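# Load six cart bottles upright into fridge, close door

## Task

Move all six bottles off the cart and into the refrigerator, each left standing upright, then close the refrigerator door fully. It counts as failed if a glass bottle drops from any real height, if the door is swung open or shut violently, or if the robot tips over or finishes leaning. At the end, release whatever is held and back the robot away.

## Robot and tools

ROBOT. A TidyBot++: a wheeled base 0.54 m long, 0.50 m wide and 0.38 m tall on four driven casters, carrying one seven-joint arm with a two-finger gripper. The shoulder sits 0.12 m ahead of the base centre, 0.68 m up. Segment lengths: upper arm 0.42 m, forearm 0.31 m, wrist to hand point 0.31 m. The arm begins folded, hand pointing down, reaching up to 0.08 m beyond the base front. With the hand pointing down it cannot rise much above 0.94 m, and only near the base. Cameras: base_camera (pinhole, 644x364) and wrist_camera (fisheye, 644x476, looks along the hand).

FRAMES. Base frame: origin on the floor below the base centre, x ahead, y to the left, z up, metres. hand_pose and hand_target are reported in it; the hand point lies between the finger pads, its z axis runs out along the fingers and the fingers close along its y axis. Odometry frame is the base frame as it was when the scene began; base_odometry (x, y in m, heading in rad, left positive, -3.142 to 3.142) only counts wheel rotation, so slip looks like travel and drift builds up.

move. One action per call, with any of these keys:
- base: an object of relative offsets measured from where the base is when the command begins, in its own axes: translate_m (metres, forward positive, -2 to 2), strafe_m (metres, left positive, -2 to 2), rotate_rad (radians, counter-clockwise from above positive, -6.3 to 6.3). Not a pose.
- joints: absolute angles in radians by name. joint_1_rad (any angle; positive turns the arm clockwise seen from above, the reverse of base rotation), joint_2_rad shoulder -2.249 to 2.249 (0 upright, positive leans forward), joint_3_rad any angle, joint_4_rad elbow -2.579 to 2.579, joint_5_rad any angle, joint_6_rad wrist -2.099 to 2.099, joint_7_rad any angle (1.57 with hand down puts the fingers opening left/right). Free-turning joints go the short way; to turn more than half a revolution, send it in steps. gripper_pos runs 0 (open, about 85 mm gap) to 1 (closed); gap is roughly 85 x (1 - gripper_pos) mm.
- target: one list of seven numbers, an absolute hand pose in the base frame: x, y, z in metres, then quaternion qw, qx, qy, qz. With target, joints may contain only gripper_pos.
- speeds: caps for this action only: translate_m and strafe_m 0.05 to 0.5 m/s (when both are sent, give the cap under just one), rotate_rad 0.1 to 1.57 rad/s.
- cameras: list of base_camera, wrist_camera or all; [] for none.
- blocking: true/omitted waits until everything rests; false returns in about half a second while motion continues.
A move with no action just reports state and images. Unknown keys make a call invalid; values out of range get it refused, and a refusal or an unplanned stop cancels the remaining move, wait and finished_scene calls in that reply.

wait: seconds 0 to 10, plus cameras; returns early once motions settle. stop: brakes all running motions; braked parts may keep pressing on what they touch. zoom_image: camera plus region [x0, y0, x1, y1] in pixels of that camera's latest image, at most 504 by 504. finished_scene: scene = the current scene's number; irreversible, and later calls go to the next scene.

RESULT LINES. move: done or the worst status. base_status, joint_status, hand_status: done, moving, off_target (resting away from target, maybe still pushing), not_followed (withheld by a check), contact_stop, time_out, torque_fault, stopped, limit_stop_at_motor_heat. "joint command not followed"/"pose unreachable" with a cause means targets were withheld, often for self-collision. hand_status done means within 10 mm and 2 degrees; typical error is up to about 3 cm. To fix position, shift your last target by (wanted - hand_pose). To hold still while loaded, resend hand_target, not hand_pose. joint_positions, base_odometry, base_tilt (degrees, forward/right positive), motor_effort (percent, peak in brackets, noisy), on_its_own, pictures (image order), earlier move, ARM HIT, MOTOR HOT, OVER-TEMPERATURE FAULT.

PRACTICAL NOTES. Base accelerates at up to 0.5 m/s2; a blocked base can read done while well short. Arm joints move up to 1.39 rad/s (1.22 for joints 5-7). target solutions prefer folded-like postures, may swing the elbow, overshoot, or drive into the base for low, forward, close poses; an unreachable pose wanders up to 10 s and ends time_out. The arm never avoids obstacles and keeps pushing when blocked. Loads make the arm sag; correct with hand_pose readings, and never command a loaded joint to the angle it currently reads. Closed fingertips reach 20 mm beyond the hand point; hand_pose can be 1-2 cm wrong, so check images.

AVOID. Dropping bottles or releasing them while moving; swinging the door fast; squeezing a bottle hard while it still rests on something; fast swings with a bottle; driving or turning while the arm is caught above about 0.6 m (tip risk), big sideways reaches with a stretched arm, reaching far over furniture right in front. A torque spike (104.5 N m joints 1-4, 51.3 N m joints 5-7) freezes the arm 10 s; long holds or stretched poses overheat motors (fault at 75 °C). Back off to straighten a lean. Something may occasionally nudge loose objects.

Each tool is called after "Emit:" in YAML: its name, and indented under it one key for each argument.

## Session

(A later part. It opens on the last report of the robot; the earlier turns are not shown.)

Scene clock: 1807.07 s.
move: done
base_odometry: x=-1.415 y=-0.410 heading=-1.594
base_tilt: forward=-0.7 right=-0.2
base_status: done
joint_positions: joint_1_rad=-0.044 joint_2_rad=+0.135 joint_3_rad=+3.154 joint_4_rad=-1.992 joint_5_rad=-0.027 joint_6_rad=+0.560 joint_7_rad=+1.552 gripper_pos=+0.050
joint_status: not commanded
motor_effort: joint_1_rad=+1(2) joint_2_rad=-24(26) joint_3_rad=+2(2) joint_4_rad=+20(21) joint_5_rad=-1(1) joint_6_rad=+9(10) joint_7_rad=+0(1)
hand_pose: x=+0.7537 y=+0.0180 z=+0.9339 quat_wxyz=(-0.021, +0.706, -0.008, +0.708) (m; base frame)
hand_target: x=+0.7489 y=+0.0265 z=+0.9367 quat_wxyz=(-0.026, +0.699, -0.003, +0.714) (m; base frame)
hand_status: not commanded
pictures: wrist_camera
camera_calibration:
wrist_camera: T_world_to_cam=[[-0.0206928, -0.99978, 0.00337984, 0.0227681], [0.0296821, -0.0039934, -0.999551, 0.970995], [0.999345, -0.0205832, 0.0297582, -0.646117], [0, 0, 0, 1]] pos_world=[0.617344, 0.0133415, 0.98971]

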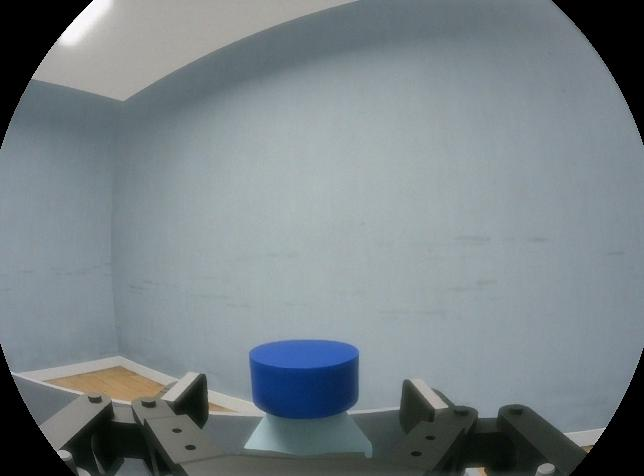

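Emit:
move:
  base: {"translate_m": 0.035, "strafe_m": 0.001}
  speeds: {"translate_m": 0.1}
  cameras: ["wrist_camera"]

Scene clock: 1811.47 s.
move: done
base_odometry: x=-1.415 y=-0.445 heading=-1.594
base_tilt: forward=-0.7 right=-0.2
base_status: done
joint_positions: joint_1_rad=-0.045 joint_2_rad=+0.135 joint_3_rad=+3.154 joint_4_rad=-1.992 joint_5_rad=-0.027 joint_6_rad=+0.561 joint_7_rad=+1.552 gripper_pos=+0.050
joint_status: not commanded
motor_effort: joint_1_rad=+0(2) joint_2_rad=-24(27) joint_3_rad=+2(2) joint_4_rad=+20(21) joint_5_rad=-1(1) joint_6_rad=+10(10) joint_7_rad=+0(1)
hand_pose: x=+0.7537 y=+0.0183 z=+0.9339 quat_wxyz=(-0.021, +0.706, -0.007, +0.708) (m; base frame)
hand_target: x=+0.7489 y=+0.0265 z=+0.9367 quat_wxyz=(-0.026, +0.699, -0.003, +0.714) (m; base frame)
hand_status: not commanded
pictures: wrist_camera
camera_calibration:
wrist_camera: T_world_to_cam=[[-0.0201445, -0.999791, 0.00337274, 0.0227153], [0.0299634, -0.00397563, -0.999543, 0.970815], [0.999348, -0.0200342, 0.0300372, -0.64641], [0, 0, 0, 1]] pos_world=[0.617357, 0.0136198, 0.989711]

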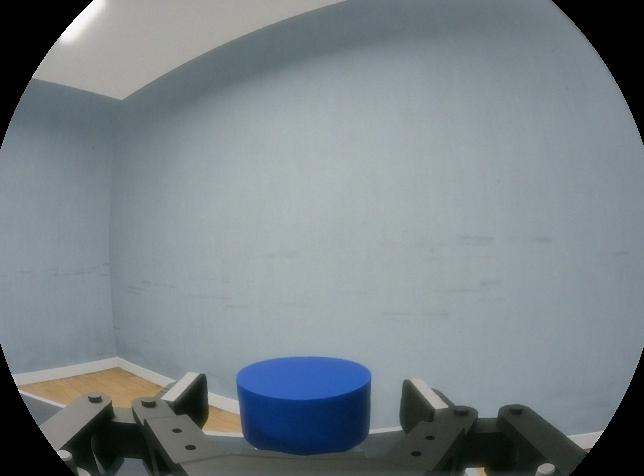

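Emit:
move:
  joints: {"gripper_pos": 0.49}
  cameras: ["wrist_camera"]

Emit:
move:
  joints: {"joint_2_rad": 0.083, "joint_4_rad": -1.897, "joint_6_rad": 0.522, "gripper_pos": 0.55}
  cameras: ["wrist_camera"]

Scene clock: 1816.10 s.
move: off_target
base_odometry: x=-1.415 y=-0.445 heading=-1.594
base_tilt: forward=-0.7 right=-0.2
base_status: not commanded
joint_positions: joint_1_rad=-0.045 joint_2_rad=+0.135 joint_3_rad=+3.155 joint_4_rad=-1.992 joint_5_rad=-0.027 joint_6_rad=+0.561 joint_7_rad=+1.552 gripper_pos=+0.434
joint_status: gripper_pos off_target (ended at +0.434, target +0.490)
motor_effort: joint_1_rad=+0(3) joint_2_rad=-23(25) joint_3_rad=+0(2) joint_4_rad=+20(21) joint_5_rad=-1(1) joint_6_rad=+9(10) joint_7_rad=+0(1)
hand_pose: x=+0.7537 y=+0.0179 z=+0.9341 quat_wxyz=(-0.020, +0.705, -0.008, +0.708) (m; base frame)
hand_target: x=+0.7489 y=+0.0265 z=+0.9367 quat_wxyz=(-0.026, +0.699, -0.003, +0.714) (m; base frame)
hand_status: not commanded
pictures: wrist_camera
camera_calibration:
wrist_camera: T_world_to_cam=[[-0.0208563, -0.999776, 0.00347123, 0.0227443], [0.0305743, -0.00410817, -0.999524, 0.970526], [0.999315, -0.0207402, 0.0306532, -0.646983], [0, 0, 0, 1]] pos_world=[0.617341, 0.0133077, 0.989817]

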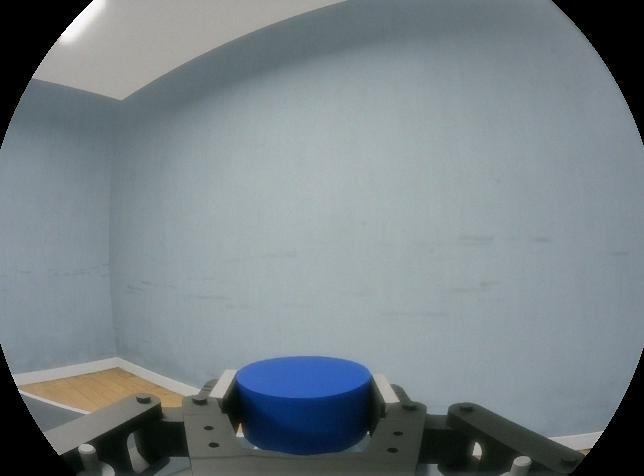

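Scene clock: 1817.07 s.
move: off_target
base_odometry: x=-1.415 y=-0.445 heading=-1.594
base_tilt: forward=-0.7 right=-0.2
base_status: not commanded
joint_positions: joint_1_rad=-0.045 joint_2_rad=+0.135 joint_3_rad=+3.155 joint_4_rad=-1.947 joint_5_rad=-0.027 joint_6_rad=+0.521 joint_7_rad=+1.552 gripper_pos=+0.434
joint_status: joint_2_rad off_target (ended at +0.135, target +0.083); joint_4_rad off_target (ended at -1.947, target -1.897); gripper_pos off_target (ended at +0.434, target +0.550); the others done
motor_effort: joint_1_rad=+0(1) joint_2_rad=-30(32) joint_3_rad=+1(2) joint_4_rad=+25(26) joint_5_rad=-1(1) joint_6_rad=+13(14) joint_7_rad=+0(1)
hand_pose: x=+0.7609 y=+0.0186 z=+0.9480 quat_wxyz=(-0.021, +0.704, -0.007, +0.710) (m; base frame)
hand_target: x=+0.7512 y=+0.0270 z=+1.0110 quat_wxyz=(-0.028, +0.666, -0.003, +0.745) (m; base frame)
hand_status: not commanded
pictures: wrist_camera
camera_calibration:
wrist_camera: T_world_to_cam=[[-0.0196557, -0.999803, 0.00264409, 0.0234466], [0.0360099, -0.00335082, -0.999346, 0.97991], [0.999158, -0.0195476, 0.0360687, -0.659628], [0, 0, 0, 1]] pos_world=[0.624247, 0.0138314, 1.003]

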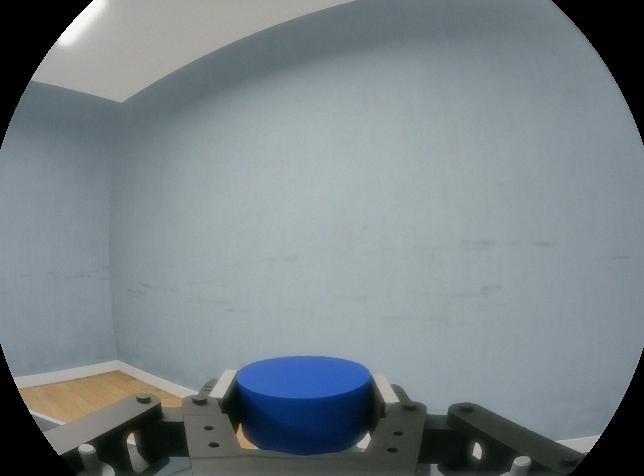

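Emit:
move:
  joints: {"joint_2_rad": -0.008, "joint_4_rad": -1.8385, "joint_6_rad": 0.372}
  cameras: []

Emit:
move:
  joints: {"joint_2_rad": -0.165, "joint_4_rad": -1.62, "joint_6_rad": 0.019}
  cameras: ["wrist_camera"]

Emit:
move:
  base: {"translate_m": -0.21, "strafe_m": 0.55}
  joints: {"joint_1_rad": 0.0}
  speeds: {"translate_m": 0.4}
  cameras: ["wrist_camera"]

Emit:
move:
  base: {"translate_m": 0.354, "strafe_m": 0.842, "rotate_rad": 1.073}
  speeds: {"rotate_rad": 0.7}

Scene clock: 1836.73 s.
move: off_target
base_odometry: x=-1.415 y=-0.445 heading=-1.594
base_tilt: forward=-0.7 right=-0.2
base_status: not commanded
joint_positions: joint_1_rad=-0.045 joint_2_rad=+0.050 joint_3_rad=+3.155 joint_4_rad=-1.887 joint_5_rad=-0.027 joint_6_rad=+0.388 joint_7_rad=+1.552 gripper_pos=+0.434
joint_status: joint_2_rad off_target (ended at +0.050, target -0.008); joint_4_rad off_target (ended at -1.887, target -1.839); the others done
motor_effort: joint_1_rad=+0(1) joint_2_rad=-28(33) joint_3_rad=+1(2) joint_4_rad=+27(27) joint_5_rad=-1(1) joint_6_rad=+14(15) joint_7_rad=+0(1)
hand_pose: x=+0.7446 y=+0.0188 z=+0.9961 quat_wxyz=(-0.023, +0.699, -0.007, +0.714) (m; base frame)
hand_target: x=+0.7284 y=+0.0267 z=+1.0567 quat_wxyz=(-0.031, +0.666, -0.003, +0.745) (m; base frame)
hand_status: not commanded
pictures: none
No camera images: "cameras" was empty.

Scene clock: 1838.33 s.
move: off_target
base_odometry: x=-1.415 y=-0.445 heading=-1.594
base_tilt: forward=-0.7 right=-0.2
base_status: not commanded
joint_positions: joint_1_rad=-0.045 joint_2_rad=-0.122 joint_3_rad=+3.155 joint_4_rad=-1.663 joint_5_rad=-0.027 joint_6_rad=+0.041 joint_7_rad=+1.552 gripper_pos=+0.434
joint_status: joint_2_rad off_target (ended at -0.122, target -0.165); joint_4_rad off_target (ended at -1.663, target -1.620); the others done
motor_effort: joint_1_rad=+0(1) joint_2_rad=-23(32) joint_3_rad=+1(2) joint_4_rad=+28(29) joint_5_rad=-1(1) joint_6_rad=+13(16) joint_7_rad=+0(1)
hand_pose: x=+0.6922 y=+0.0190 z=+1.1310 quat_wxyz=(-0.029, +0.682, -0.005, +0.731) (m; base frame)
hand_target: x=+0.6702 y=+0.0259 z=+1.1750 quat_wxyz=(-0.035, +0.658, -0.001, +0.752) (m; base frame)
hand_status: not commanded
pictures: wrist_camera
camera_calibration:
wrist_camera: T_world_to_cam=[[-0.007199, -0.999953, -0.00649924, 0.0237117], [0.0965245, 0.00577417, -0.995314, 1.1186], [0.995305, -0.0077926, 0.0964784, -0.663439], [0, 0, 0, 1]] pos_world=[0.552522, 0.0120817, 1.17752]

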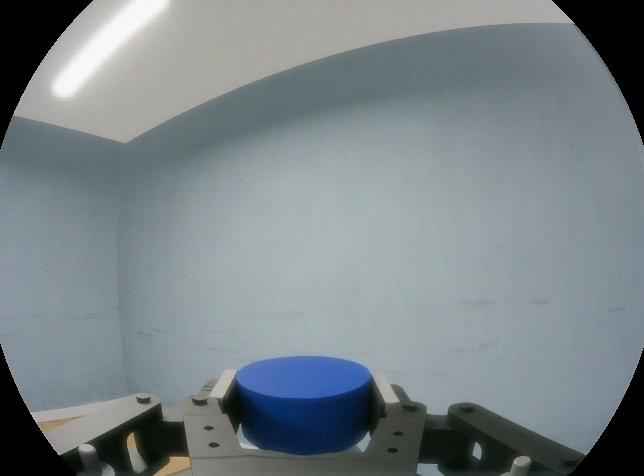

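Scene clock: 1840.93 s.
move: done
base_odometry: x=-0.860 y=-0.248 heading=-1.594
base_tilt: forward=-0.7 right=-0.2
base_status: done
joint_positions: joint_1_rad=-0.001 joint_2_rad=-0.122 joint_3_rad=+3.157 joint_4_rad=-1.663 joint_5_rad=-0.027 joint_6_rad=+0.038 joint_7_rad=+1.552 gripper_pos=+0.434
joint_status: all done
motor_effort: joint_1_rad=+0(3) joint_2_rad=-22(24) joint_3_rad=+1(4) joint_4_rad=+27(29) joint_5_rad=-1(1) joint_6_rad=+13(15) joint_7_rad=+0(1)
hand_pose: x=+0.6925 y=-0.0080 z=+1.1303 quat_wxyz=(-0.012, +0.682, -0.021, +0.731) (m; base frame)
hand_target: x=+0.6707 y=-0.0072 z=+1.1750 quat_wxyz=(-0.013, +0.658, -0.020, +0.753) (m; base frame)
hand_status: not commanded
pictures: wrist_camera
camera_calibration:
wrist_camera: T_world_to_cam=[[-0.0539465, -0.998521, -0.00670035, 0.0293586], [0.0943265, 0.00158422, -0.99554, 1.11974], [0.994079, -0.0543379, 0.0941016, -0.660753], [0, 0, 0, 1]] pos_world=[0.552803, -0.00836269, 1.17712]

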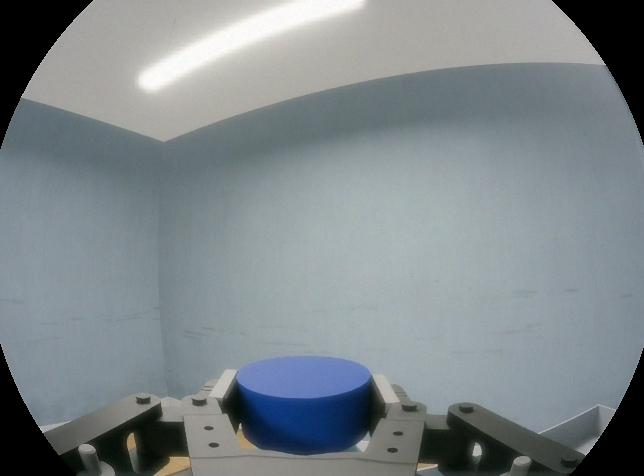

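Scene clock: 1844.07 s.
move: done
base_odometry: x=-0.027 y=-0.621 heading=-0.520
base_tilt: forward=-0.7 right=-0.2
base_status: done
joint_positions: joint_1_rad=+0.000 joint_2_rad=-0.122 joint_3_rad=+3.154 joint_4_rad=-1.663 joint_5_rad=-0.027 joint_6_rad=+0.036 joint_7_rad=+1.552 gripper_pos=+0.434
joint_status: not commanded
motor_effort: joint_1_rad=+0(5) joint_2_rad=-23(26) joint_3_rad=+1(5) joint_4_rad=+28(29) joint_5_rad=-1(1) joint_6_rad=+14(14) joint_7_rad=+0(1)
hand_pose: x=+0.6926 y=-0.0066 z=+1.1296 quat_wxyz=(-0.012, +0.683, -0.021, +0.730) (m; base frame)
hand_target: x=+0.6707 y=-0.0072 z=+1.1750 quat_wxyz=(-0.013, +0.658, -0.020, +0.753) (m; base frame)
hand_status: not commanded
pictures: base_camera, wrist_camera
camera_calibration:
wrist_camera: T_world_to_cam=[[-0.0519018, -0.998633, -0.00625241, 0.0287635], [0.0923263, 0.00143576, -0.995728, 1.12069], [0.994375, -0.0522573, 0.0921255, -0.658639], [0, 0, 0, 1]] pos_world=[0.552958, -0.00730358, 1.17676]

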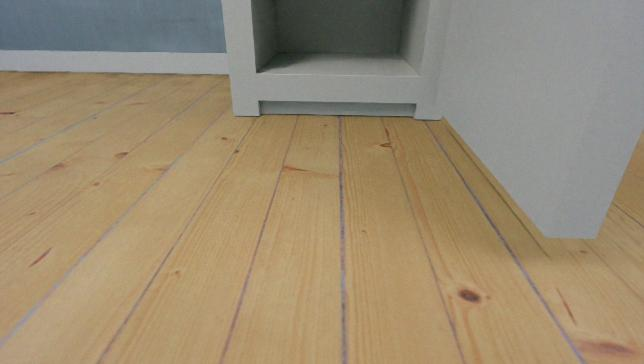

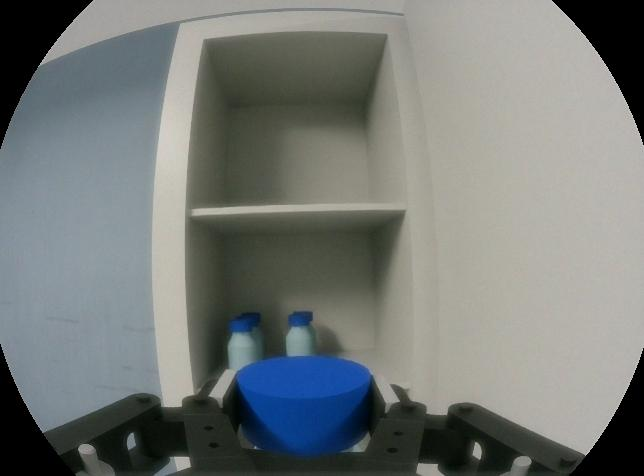

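Emit:
move:
  base: {"translate_m": 0.6, "strafe_m": 0.016}
  speeds: {"translate_m": 0.35}

Scene clock: 1858.30 s.
move: done
base_odometry: x=+0.502 y=-0.906 heading=-0.520
base_tilt: forward=-0.7 right=-0.2
base_status: done
joint_positions: joint_1_rad=+0.000 joint_2_rad=-0.124 joint_3_rad=+3.154 joint_4_rad=-1.663 joint_5_rad=-0.027 joint_6_rad=+0.035 joint_7_rad=+1.552 gripper_pos=+0.434
joint_status: not commanded
motor_effort: joint_1_rad=+1(1) joint_2_rad=-22(26) joint_3_rad=+1(2) joint_4_rad=+28(29) joint_5_rad=-1(1) joint_6_rad=+14(15) joint_7_rad=+0(1)
hand_pose: x=+0.6917 y=-0.0066 z=+1.1304 quat_wxyz=(-0.012, +0.683, -0.021, +0.730) (m; base frame)
hand_target: x=+0.6707 y=-0.0072 z=+1.1750 quat_wxyz=(-0.013, +0.658, -0.020, +0.753) (m; base frame)
hand_status: not commanded
pictures: base_camera, wrist_camera
camera_calibration:
wrist_camera: T_world_to_cam=[[-0.0518643, -0.998634, -0.00630631, 0.0287691], [0.0931062, 0.001452, -0.995655, 1.1209], [0.994304, -0.0522261, 0.0929037, -0.658698], [0, 0, 0, 1]] pos_world=[0.552076, -0.00729896, 1.1774]

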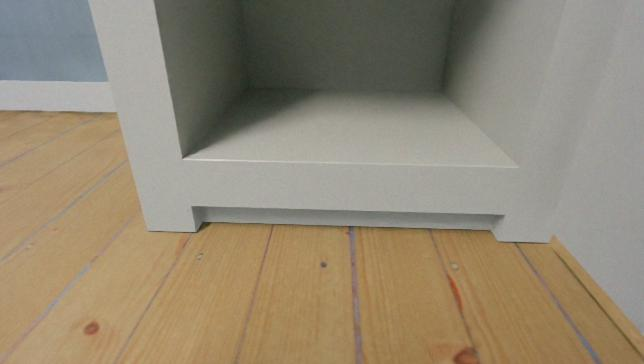

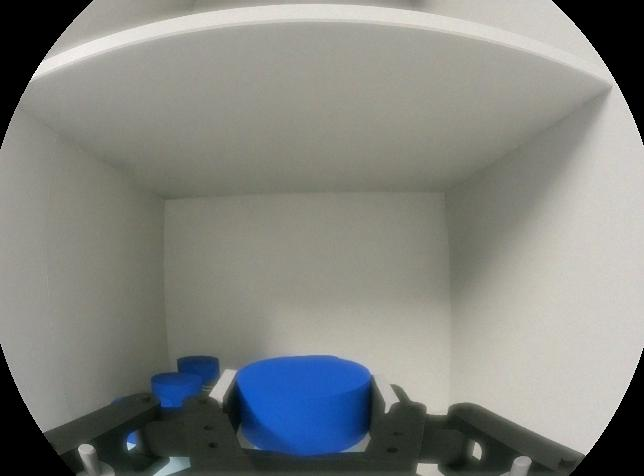

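Emit:
move:
  base: {"translate_m": 0.09, "strafe_m": -0.006}
  joints: {"joint_2_rad": -0.16, "joint_4_rad": -1.72, "joint_6_rad": 0.06}
  speeds: {"translate_m": 0.2}

Scene clock: 1871.77 s.
move: off_target
base_odometry: x=+0.577 y=-0.955 heading=-0.519
base_tilt: forward=-0.7 right=-0.2
base_status: done
joint_positions: joint_1_rad=+0.000 joint_2_rad=-0.115 joint_3_rad=+3.154 joint_4_rad=-1.732 joint_5_rad=-0.027 joint_6_rad=+0.035 joint_7_rad=+1.552 gripper_pos=+0.434
joint_status: joint_2_rad off_target (ended at -0.115, target -0.160); the others done
motor_effort: joint_1_rad=+0(1) joint_2_rad=-23(29) joint_3_rad=+1(3) joint_4_rad=+28(30) joint_5_rad=-1(1) joint_6_rad=+14(15) joint_7_rad=+0(1)
hand_pose: x=+0.6960 y=-0.0066 z=+1.0823 quat_wxyz=(-0.012, +0.710, -0.021, +0.703) (m; base frame)
hand_target: x=+0.6769 y=-0.0075 z=+1.1226 quat_wxyz=(-0.012, +0.681, -0.021, +0.732) (m; base frame)
hand_status: not commanded
pictures: base_camera, wrist_camera
camera_calibration:
wrist_camera: T_world_to_cam=[[-0.0521314, -0.998635, -0.00310915, 0.0254693], [0.015724, 0.00229217, -0.999874, 1.13107], [0.998516, -0.0521737, 0.015583, -0.577709], [0, 0, 0, 1]] pos_world=[0.560395, -0.00729929, 1.14001]

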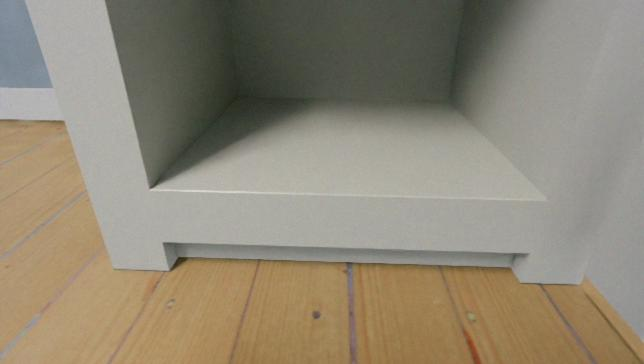

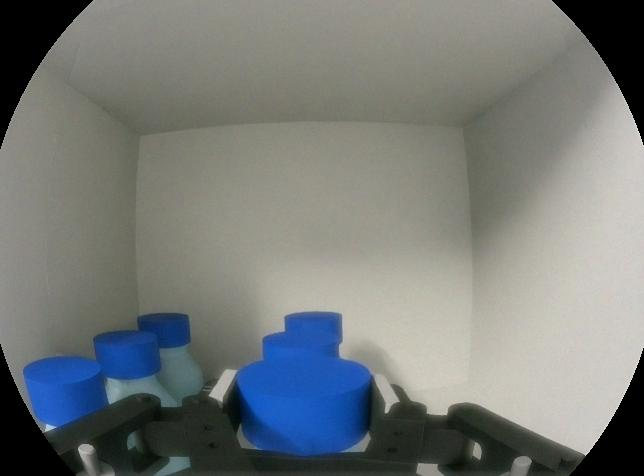

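Emit:
move:
  base: {"translate_m": 0.02}
  speeds: {"translate_m": 0.1}
  cameras: ["wrist_camera"]

Emit:
move:
  joints: {"joint_2_rad": -0.16, "joint_4_rad": -1.74, "joint_6_rad": 0.085}
  cameras: []

Emit:
move:
  joints: {"joint_2_rad": -0.16, "joint_4_rad": -1.755, "joint_6_rad": 0.1}
  cameras: []

Scene clock: 1880.63 s.
move: done
base_odometry: x=+0.595 y=-0.966 heading=-0.519
base_tilt: forward=-0.7 right=-0.2
base_status: done
joint_positions: joint_1_rad=+0.000 joint_2_rad=-0.114 joint_3_rad=+3.154 joint_4_rad=-1.732 joint_5_rad=-0.027 joint_6_rad=+0.035 joint_7_rad=+1.552 gripper_pos=+0.434
joint_status: not commanded
motor_effort: joint_1_rad=+0(2) joint_2_rad=-24(27) joint_3_rad=+1(4) joint_4_rad=+28(29) joint_5_rad=-1(1) joint_6_rad=+14(14) joint_7_rad=+0(1)
hand_pose: x=+0.6966 y=-0.0065 z=+1.0814 quat_wxyz=(-0.012, +0.711, -0.021, +0.703) (m; base frame)
hand_target: x=+0.6769 y=-0.0075 z=+1.1226 quat_wxyz=(-0.012, +0.681, -0.021, +0.732) (m; base frame)
hand_status: not commanded
pictures: wrist_camera
camera_calibration:
wrist_camera: T_world_to_cam=[[-0.0521072, -0.998637, -0.00302217, 0.0254061], [0.0141078, 0.00228986, -0.999898, 1.13127], [0.998542, -0.0521445, 0.0139692, -0.576587], [0, 0, 0, 1]] pos_world=[0.561111, -0.0072848, 1.13929]

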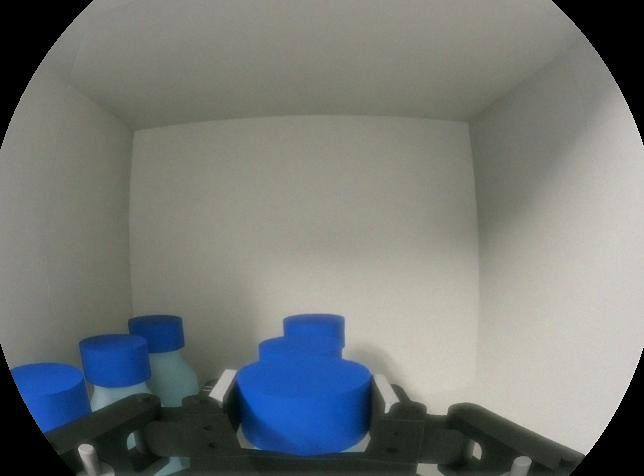

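Scene clock: 1881.23 s.
move: off_target
base_odometry: x=+0.595 y=-0.966 heading=-0.519
base_tilt: forward=-0.7 right=-0.2
base_status: not commanded
joint_positions: joint_1_rad=+0.000 joint_2_rad=-0.114 joint_3_rad=+3.154 joint_4_rad=-1.747 joint_5_rad=-0.027 joint_6_rad=+0.047 joint_7_rad=+1.552 gripper_pos=+0.434
joint_status: joint_2_rad off_target (ended at -0.114, target -0.160); the others done
motor_effort: joint_1_rad=+0(1) joint_2_rad=-23(24) joint_3_rad=+1(1) joint_4_rad=+27(29) joint_5_rad=-1(1) joint_6_rad=+14(15) joint_7_rad=+0(1)
hand_pose: x=+0.6963 y=-0.0066 z=+1.0753 quat_wxyz=(-0.012, +0.712, -0.021, +0.701) (m; base frame)
hand_target: x=+0.6768 y=-0.0077 z=+1.1179 quat_wxyz=(-0.012, +0.679, -0.022, +0.733) (m; base frame)
hand_status: not commanded
pictures: none
No camera images: "cameras" was empty.

Scene clock: 1881.77 s.
move: off_target
base_odometry: x=+0.595 y=-0.966 heading=-0.519
base_tilt: forward=-0.7 right=-0.2
base_status: not commanded
joint_positions: joint_1_rad=+0.000 joint_2_rad=-0.114 joint_3_rad=+3.154 joint_4_rad=-1.759 joint_5_rad=-0.027 joint_6_rad=+0.055 joint_7_rad=+1.552 gripper_pos=+0.434
joint_status: joint_2_rad off_target (ended at -0.114, target -0.160); the others done
motor_effort: joint_1_rad=+0(1) joint_2_rad=-22(23) joint_3_rad=+1(2) joint_4_rad=+28(29) joint_5_rad=-1(1) joint_6_rad=+13(15) joint_7_rad=+0(1)
hand_pose: x=+0.6961 y=-0.0067 z=+1.0708 quat_wxyz=(-0.012, +0.713, -0.022, +0.700) (m; base frame)
hand_target: x=+0.6768 y=-0.0078 z=+1.1132 quat_wxyz=(-0.012, +0.679, -0.022, +0.733) (m; base frame)
hand_status: not commanded
pictures: none
No camera images: "cameras" was empty.

Emit:
move:
  joints: {"joint_2_rad": -0.155, "joint_4_rad": -1.765, "joint_6_rad": 0.115}
  cameras: []

Emit:
move:
  joints: {"joint_2_rad": -0.15, "joint_4_rad": -1.778, "joint_6_rad": 0.122}
  cameras: ["wrist_camera"]

Scene clock: 1886.00 s.
move: off_target
base_odometry: x=+0.595 y=-0.966 heading=-0.519
base_tilt: forward=-0.7 right=-0.2
base_status: not commanded
joint_positions: joint_1_rad=+0.000 joint_2_rad=-0.114 joint_3_rad=+3.154 joint_4_rad=-1.766 joint_5_rad=-0.027 joint_6_rad=+0.069 joint_7_rad=+1.552 gripper_pos=+0.434
joint_status: joint_2_rad off_target (ended at -0.114, target -0.155); the others done
motor_effort: joint_1_rad=+0(1) joint_2_rad=-21(23) joint_3_rad=+1(2) joint_4_rad=+28(28) joint_5_rad=-1(1) joint_6_rad=+13(14) joint_7_rad=+0(1)
hand_pose: x=+0.6959 y=-0.0068 z=+1.0706 quat_wxyz=(-0.011, +0.711, -0.022, +0.703) (m; base frame)
hand_target: x=+0.6787 y=-0.0079 z=+1.1088 quat_wxyz=(-0.012, +0.679, -0.022, +0.733) (m; base frame)
hand_status: not commanded
pictures: none
No camera images: "cameras" was empty.

Scene clock: 1886.53 s.
move: done
base_odometry: x=+0.595 y=-0.966 heading=-0.519
base_tilt: forward=-0.7 right=-0.2
base_status: not commanded
joint_positions: joint_1_rad=+0.000 joint_2_rad=-0.114 joint_3_rad=+3.154 joint_4_rad=-1.772 joint_5_rad=-0.027 joint_6_rad=+0.080 joint_7_rad=+1.552 gripper_pos=+0.434
joint_status: all done
motor_effort: joint_1_rad=+1(2) joint_2_rad=-20(23) joint_3_rad=+1(3) joint_4_rad=+26(27) joint_5_rad=-1(1) joint_6_rad=+12(13) joint_7_rad=+0(1)
hand_pose: x=+0.6958 y=-0.0069 z=+1.0704 quat_wxyz=(-0.011, +0.709, -0.022, +0.705) (m; base frame)
hand_target: x=+0.6807 y=-0.0080 z=+1.1000 quat_wxyz=(-0.011, +0.684, -0.022, +0.730) (m; base frame)
hand_status: not commanded
pictures: wrist_camera
camera_calibration:
wrist_camera: T_world_to_cam=[[-0.0532912, -0.998574, -0.00314238, 0.0259368], [0.0190507, 0.00212961, -0.999816, 1.1168], [0.998397, -0.0533413, 0.01891, -0.580821], [0, 0, 0, 1]] pos_world=[0.559996, -0.00746031, 1.12766]

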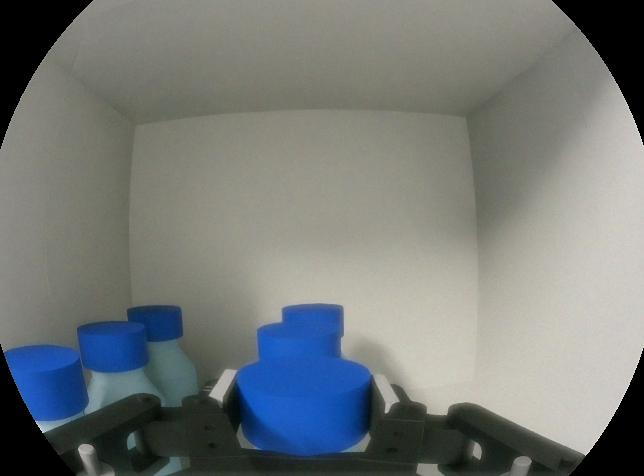

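Emit:
move:
  joints: {"joint_2_rad": -0.147, "joint_4_rad": -1.792, "joint_6_rad": 0.13}
  cameras: ["wrist_camera"]

Scene clock: 1890.97 s.
move: done
base_odometry: x=+0.595 y=-0.966 heading=-0.519
base_tilt: forward=-0.7 right=-0.2
base_status: not commanded
joint_positions: joint_1_rad=+0.000 joint_2_rad=-0.114 joint_3_rad=+3.154 joint_4_rad=-1.778 joint_5_rad=-0.027 joint_6_rad=+0.093 joint_7_rad=+1.552 gripper_pos=+0.434
joint_status: all done
motor_effort: joint_1_rad=+2(2) joint_2_rad=-19(21) joint_3_rad=+3(3) joint_4_rad=+25(26) joint_5_rad=-1(1) joint_6_rad=+11(12) joint_7_rad=+0(1)
hand_pose: x=+0.6956 y=-0.0070 z=+1.0702 quat_wxyz=(-0.011, +0.707, -0.022, +0.707) (m; base frame)
hand_target: x=+0.6818 y=-0.0080 z=+1.0921 quat_wxyz=(-0.011, +0.687, -0.022, +0.726) (m; base frame)
hand_status: not commanded
pictures: wrist_camera
camera_calibration:
wrist_camera: T_world_to_cam=[[-0.053626, -0.998555, -0.0033636, 0.0262904], [0.0251668, 0.00201584, -0.999681, 1.11215], [0.998244, -0.0536935, 0.0250224, -0.587068], [0, 0, 0, 1]] pos_world=[0.559458, -0.00751126, 1.12657]

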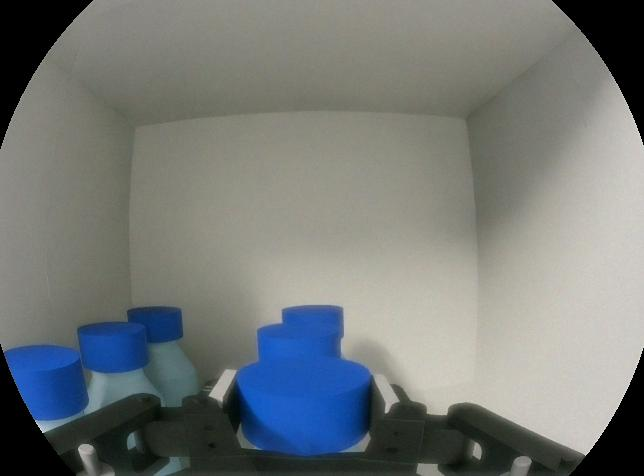

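Contact signature matches. Release.

Emit:
move:
  joints: {"gripper_pos": 0.15}
  cameras: ["wrist_camera"]

Scene clock: 1893.43 s.
move: done
base_odometry: x=+0.595 y=-0.966 heading=-0.519
base_tilt: forward=-0.7 right=-0.2
base_status: not commanded
joint_positions: joint_1_rad=+0.000 joint_2_rad=-0.115 joint_3_rad=+3.154 joint_4_rad=-1.779 joint_5_rad=-0.027 joint_6_rad=+0.105 joint_7_rad=+1.552 gripper_pos=+0.150
joint_status: all done
motor_effort: joint_1_rad=+0(2) joint_2_rad=-17(20) joint_3_rad=+1(3) joint_4_rad=+22(26) joint_5_rad=-1(1) joint_6_rad=+9(11) joint_7_rad=+0(1)
hand_pose: x=+0.6952 y=-0.0071 z=+1.0743 quat_wxyz=(-0.011, +0.703, -0.022, +0.711) (m; base frame)
hand_target: x=+0.6818 y=-0.0080 z=+1.0921 quat_wxyz=(-0.011, +0.687, -0.022, +0.726) (m; base frame)
hand_status: not commanded
pictures: wrist_camera
camera_calibration:
wrist_camera: T_world_to_cam=[[-0.0539134, -0.998538, -0.00387517, 0.0269308], [0.0379111, 0.00183114, -0.999279, 1.10705], [0.997826, -0.0540214, 0.037757, -0.600204], [0, 0, 0, 1]] pos_world=[0.558382, -0.00755963, 1.12901]

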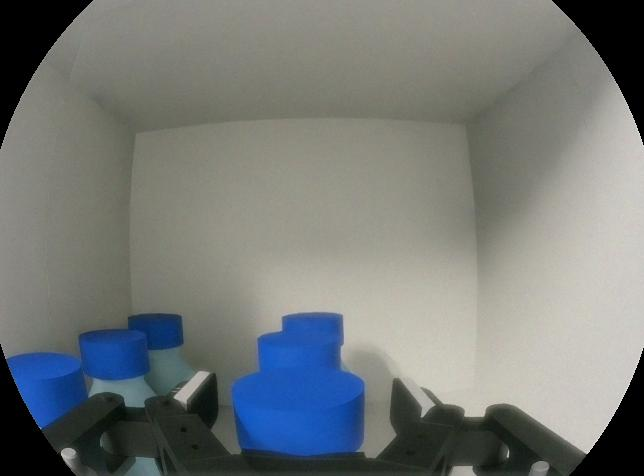

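Emit:
move:
  base: {"translate_m": -1.03}
  speeds: {"translate_m": 0.4}

Scene clock: 2010.60 s.
move: done
base_odometry: x=-0.300 y=-0.455 heading=-0.519
base_tilt: forward=-0.7 right=-0.2
base_status: done
joint_positions: joint_1_rad=+0.000 joint_2_rad=-0.128 joint_3_rad=+3.154 joint_4_rad=-1.779 joint_5_rad=-0.027 joint_6_rad=+0.105 joint_7_rad=+1.552 gripper_pos=+0.150
joint_status: not commanded
motor_effort: joint_1_rad=+0(3) joint_2_rad=-17(22) joint_3_rad=+1(5) joint_4_rad=+22(23) joint_5_rad=-1(1) joint_6_rad=+9(10) joint_7_rad=+1(1)
hand_pose: x=+0.6899 y=-0.0070 z=+1.0821 quat_wxyz=(-0.011, +0.698, -0.022, +0.716) (m; base frame)
hand_target: x=+0.6818 y=-0.0080 z=+1.0921 quat_wxyz=(-0.011, +0.687, -0.022, +0.726) (m; base frame)
hand_status: not commanded
pictures: base_camera, wrist_camera
camera_calibration:
wrist_camera: T_world_to_cam=[[-0.0537111, -0.998546, -0.00460434, 0.0274052], [0.0513591, 0.00184239, -0.998679, 1.10502], [0.997235, -0.0538766, 0.0511855, -0.609313], [0, 0, 0, 1]] pos_world=[0.552347, -0.0074982, 1.13487]

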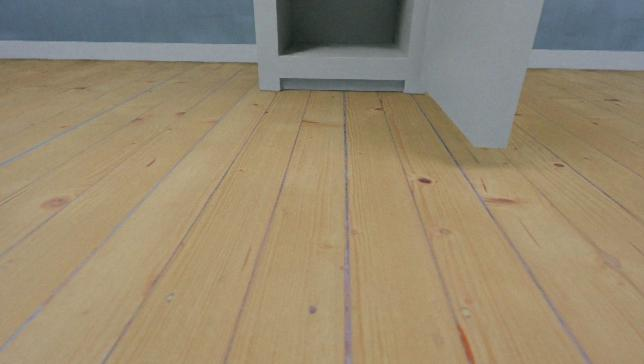

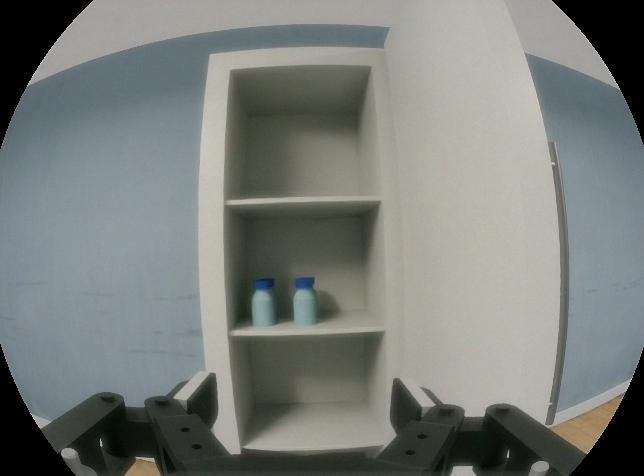

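Emit:
move:
  base: {"translate_m": 0.25, "strafe_m": -0.675}
  joints: {"joint_2_rad": -0.6, "joint_4_rad": -2.1, "joint_6_rad": -0.06, "gripper_pos": 1.0}

Emit:
move:
  base: {"translate_m": 0.41, "strafe_m": -0.39, "rotate_rad": 0.785}

Scene clock: 2025.53 s.
move: done
base_odometry: x=-0.418 y=-1.165 heading=-0.519
base_tilt: forward=-0.7 right=-0.2
base_status: done
joint_positions: joint_1_rad=+0.000 joint_2_rad=-0.576 joint_3_rad=+3.154 joint_4_rad=-2.074 joint_5_rad=-0.027 joint_6_rad=-0.013 joint_7_rad=+1.552 gripper_pos=+0.999
joint_status: all done
motor_effort: joint_1_rad=+0(3) joint_2_rad=-2(19) joint_3_rad=+2(5) joint_4_rad=+22(24) joint_5_rad=-1(1) joint_6_rad=+10(10) joint_7_rad=+1(1)
hand_pose: x=+0.5141 y=-0.0051 z=+1.0764 quat_wxyz=(-0.015, +0.685, -0.021, +0.728) (m; base frame)
hand_target: x=+0.5064 y=-0.0053 z=+1.0548 quat_wxyz=(-0.016, +0.703, -0.022, +0.711) (m; base frame)
hand_status: not commanded
pictures: base_camera, wrist_camera
camera_calibration:
wrist_camera: T_world_to_cam=[[-0.0483298, -0.998769, -0.011128, 0.0240925], [0.0857335, 0.00695183, -0.996294, 1.08814], [0.995145, -0.0491047, 0.085292, -0.4692], [0, 0, 0, 1]] pos_world=[0.374796, -0.00654161, 1.12439]

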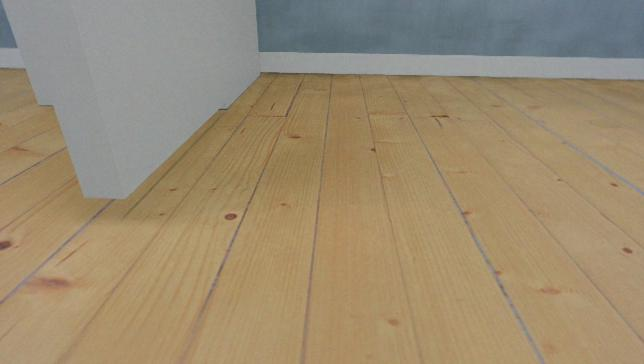

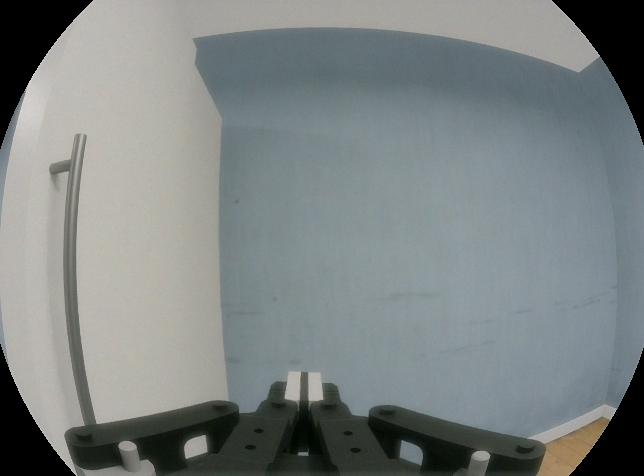

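Scene clock: 2028.17 s.
move: done
base_odometry: x=-0.255 y=-1.707 heading=+0.267
base_tilt: forward=-0.7 right=-0.2
base_status: done
joint_positions: joint_1_rad=+0.000 joint_2_rad=-0.580 joint_3_rad=+3.156 joint_4_rad=-2.074 joint_5_rad=-0.027 joint_6_rad=-0.014 joint_7_rad=+1.552 gripper_pos=+0.999
joint_status: not commanded
motor_effort: joint_1_rad=+0(1) joint_2_rad=-1(3) joint_3_rad=+2(4) joint_4_rad=+22(23) joint_5_rad=-1(1) joint_6_rad=+9(10) joint_7_rad=+0(1)
hand_pose: x=+0.5125 y=-0.0062 z=+1.0777 quat_wxyz=(-0.015, +0.684, -0.022, +0.729) (m; base frame)
hand_target: x=+0.5064 y=-0.0053 z=+1.0548 quat_wxyz=(-0.016, +0.703, -0.022, +0.711) (m; base frame)
hand_status: not commanded
pictures: base_camera, wrist_camera
camera_calibration:
wrist_camera: T_world_to_cam=[[-0.0499113, -0.998677, -0.0123755, 0.0251165], [0.0890284, 0.0078929, -0.995998, 1.08759], [0.994778, -0.0508133, 0.0885167, -0.47102], [0, 0, 0, 1]] pos_world=[0.372987, -0.00743507, 1.12525]

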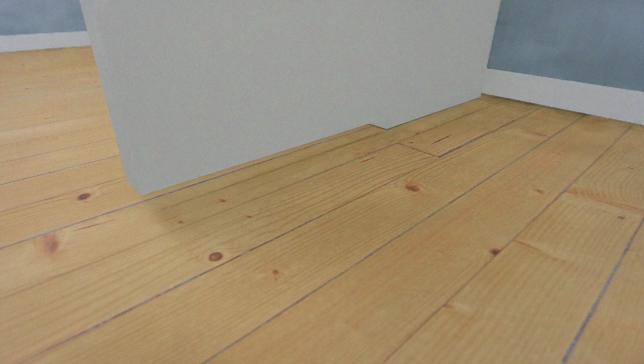

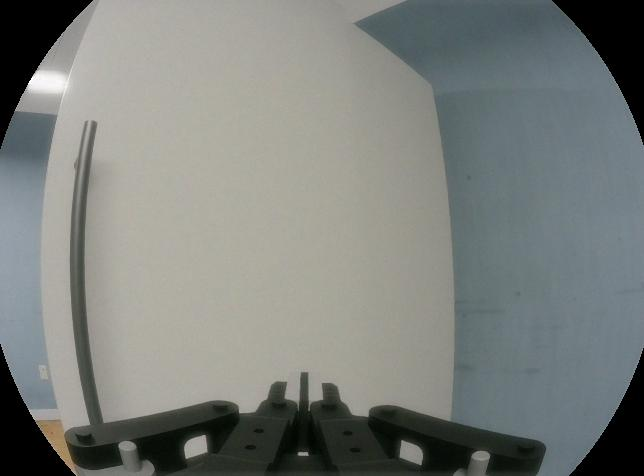

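Emit:
move:
  base: {"translate_m": 0.113, "strafe_m": 0.071}
  joints: {"joint_2_rad": -0.145, "joint_4_rad": -1.8, "joint_6_rad": 0.14}
  speeds: {"translate_m": 0.15}

Scene clock: 2055.17 s.
move: done
base_odometry: x=-0.165 y=-1.609 heading=+0.267
base_tilt: forward=-0.7 right=-0.2
base_status: done
joint_positions: joint_1_rad=+0.000 joint_2_rad=-0.150 joint_3_rad=+3.156 joint_4_rad=-1.828 joint_5_rad=-0.027 joint_6_rad=+0.107 joint_7_rad=+1.552 gripper_pos=+0.999
joint_status: all done
motor_effort: joint_1_rad=+0(1) joint_2_rad=-16(20) joint_3_rad=+1(3) joint_4_rad=+23(24) joint_5_rad=-1(1) joint_6_rad=+10(10) joint_7_rad=+0(1)
hand_pose: x=+0.6799 y=-0.0080 z=+1.0644 quat_wxyz=(-0.011, +0.707, -0.023, +0.707) (m; base frame)
hand_target: x=+0.6824 y=-0.0081 z=+1.0891 quat_wxyz=(-0.011, +0.687, -0.022, +0.726) (m; base frame)
hand_status: not commanded
pictures: base_camera, wrist_camera
camera_calibration:
wrist_camera: T_world_to_cam=[[-0.0555005, -0.99845, -0.00410724, 0.0264555], [0.0262422, 0.00265347, -0.999652, 1.10604], [0.998114, -0.0555889, 0.0260542, -0.572373], [0, 0, 0, 1]] pos_world=[0.543737, -0.00833796, 1.12067]

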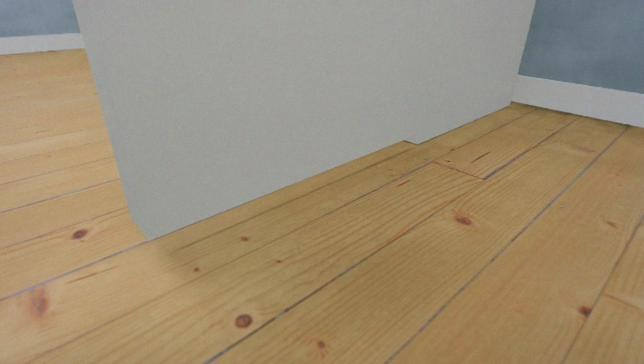

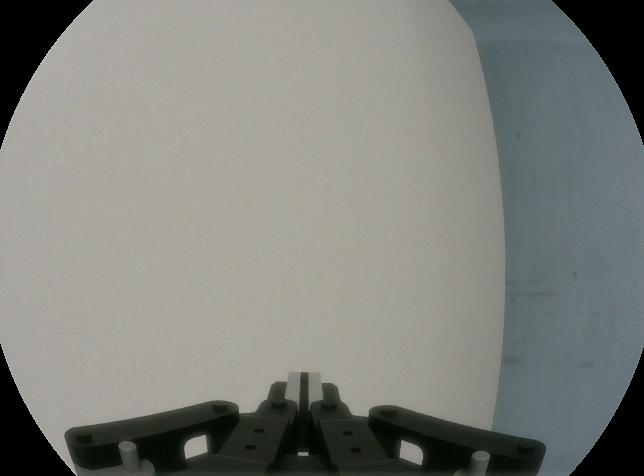

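Emit:
move:

Scene clock: 2083.83 s.
base_odometry: x=-0.165 y=-1.609 heading=+0.267
base_tilt: forward=-0.7 right=-0.2
base_status: done
joint_positions: joint_1_rad=+0.000 joint_2_rad=-0.150 joint_3_rad=+3.156 joint_4_rad=-1.828 joint_5_rad=-0.027 joint_6_rad=+0.108 joint_7_rad=+1.552 gripper_pos=+0.999
joint_status: all done
motor_effort: joint_1_rad=+0(1) joint_2_rad=-16(20) joint_3_rad=+2(3) joint_4_rad=+23(24) joint_5_rad=-1(1) joint_6_rad=+9(10) joint_7_rad=+1(1)
hand_pose: x=+0.6800 y=-0.0080 z=+1.0650 quat_wxyz=(-0.011, +0.706, -0.023, +0.708) (m; base frame)
hand_target: x=+0.6824 y=-0.0081 z=+1.0891 quat_wxyz=(-0.011, +0.687, -0.022, +0.726) (m; base frame)
hand_status: not commanded
pictures: base_camera, wrist_camera
camera_calibration:
wrist_camera: T_world_to_cam=[[-0.055525, -0.998449, -0.00416603, 0.026528], [0.027717, 0.00262951, -0.999612, 1.10559], [0.998073, -0.0556189, 0.0275279, -0.573945], [0, 0, 0, 1]] pos_world=[0.543668, -0.00834251, 1.12107]

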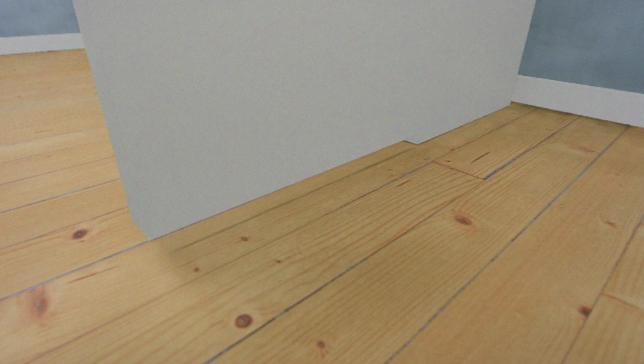

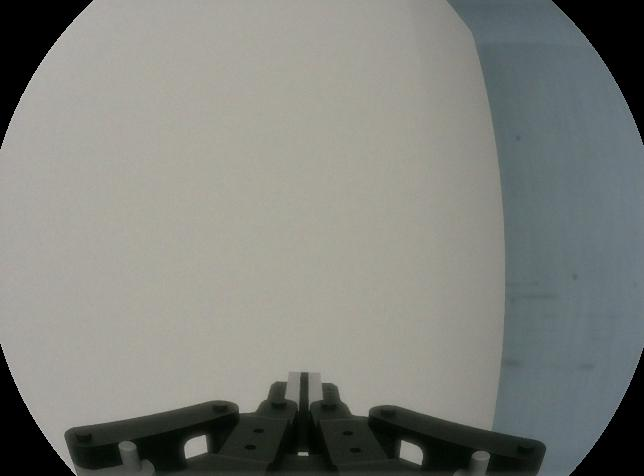

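Emit:
move:
  base: {"translate_m": 0.0424, "strafe_m": 0.0424}
  speeds: {"translate_m": 0.08}

Emit:
move:
  base: {"translate_m": 0.0283, "strafe_m": 0.0283}
  speeds: {"translate_m": 0.08}

Scene clock: 2099.87 s.
move: done
base_odometry: x=-0.135 y=-1.557 heading=+0.266
base_tilt: forward=-0.7 right=-0.2
base_status: done
joint_positions: joint_1_rad=+0.000 joint_2_rad=-0.150 joint_3_rad=+3.156 joint_4_rad=-1.827 joint_5_rad=-0.027 joint_6_rad=+0.109 joint_7_rad=+1.552 gripper_pos=+0.999
joint_status: not commanded
motor_effort: joint_1_rad=+1(2) joint_2_rad=-17(19) joint_3_rad=+2(3) joint_4_rad=+23(24) joint_5_rad=-1(1) joint_6_rad=+9(10) joint_7_rad=+0(1)
hand_pose: x=+0.6803 y=-0.0082 z=+1.0651 quat_wxyz=(-0.011, +0.706, -0.023, +0.708) (m; base frame)
hand_target: x=+0.6824 y=-0.0081 z=+1.0891 quat_wxyz=(-0.011, +0.687, -0.022, +0.726) (m; base frame)
hand_status: not commanded
pictures: base_camera, wrist_camera
camera_calibration:
wrist_camera: T_world_to_cam=[[-0.0557494, -0.998436, -0.00418729, 0.026595], [0.0281536, 0.00262016, -0.9996, 1.10537], [0.998048, -0.055845, 0.0279635, -0.57476], [0, 0, 0, 1]] pos_world=[0.544, -0.00844032, 1.12111]

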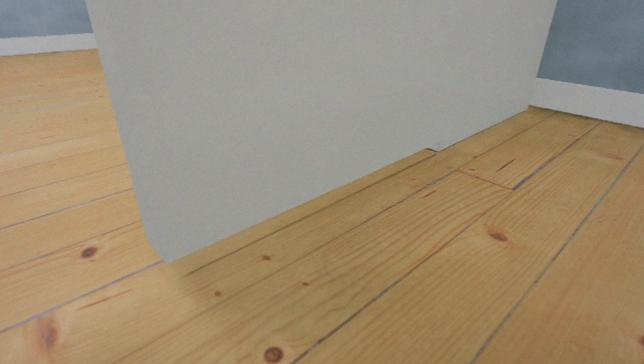

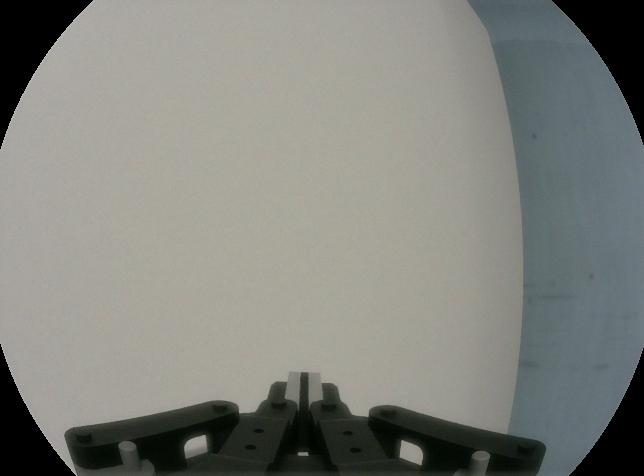

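Scene clock: 2101.00 s.
move: done
base_odometry: x=-0.114 y=-1.522 heading=+0.266
base_tilt: forward=-0.7 right=-0.2
base_status: done
joint_positions: joint_1_rad=+0.005 joint_2_rad=-0.149 joint_3_rad=+3.161 joint_4_rad=-1.825 joint_5_rad=-0.027 joint_6_rad=+0.110 joint_7_rad=+1.552 gripper_pos=+0.999
joint_status: not commanded
motor_effort: joint_1_rad=-1(5) joint_2_rad=-16(18) joint_3_rad=+1(4) joint_4_rad=+23(26) joint_5_rad=-1(1) joint_6_rad=+9(11) joint_7_rad=+0(1)
hand_pose: x=+0.6804 y=-0.0147 z=+1.0668 quat_wxyz=(-0.007, +0.705, -0.027, +0.709) (m; base frame)
hand_target: x=+0.6824 y=-0.0081 z=+1.0891 quat_wxyz=(-0.011, +0.687, -0.022, +0.726) (m; base frame)
hand_status: not commanded
pictures: base_camera, wrist_camera
camera_calibration:
wrist_camera: T_world_to_cam=[[-0.0668068, -0.997753, -0.00513176, 0.0286252], [0.0315829, 0.00302603, -0.999497, 1.10463], [0.997266, -0.0669352, 0.0313097, -0.578419], [0, 0, 0, 1]] pos_world=[0.543863, -0.0134985, 1.12234]

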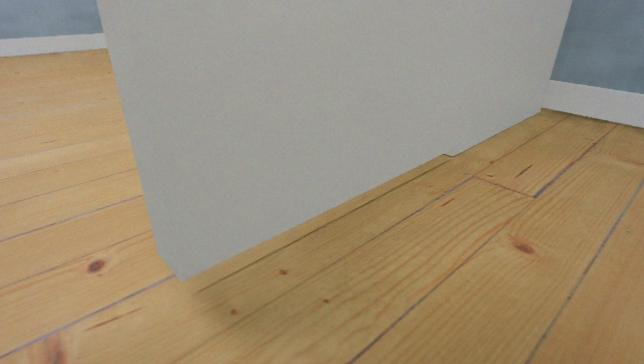

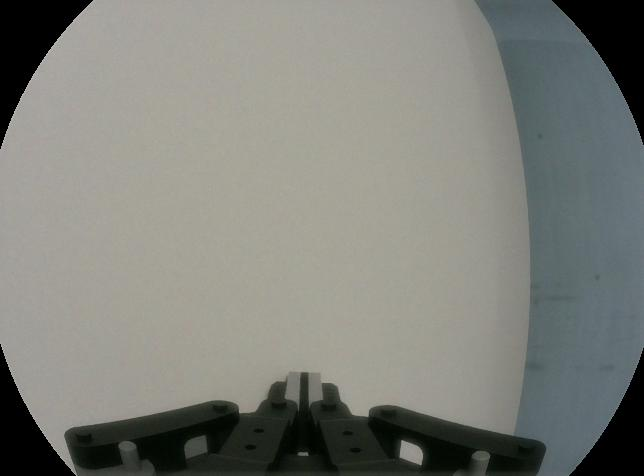

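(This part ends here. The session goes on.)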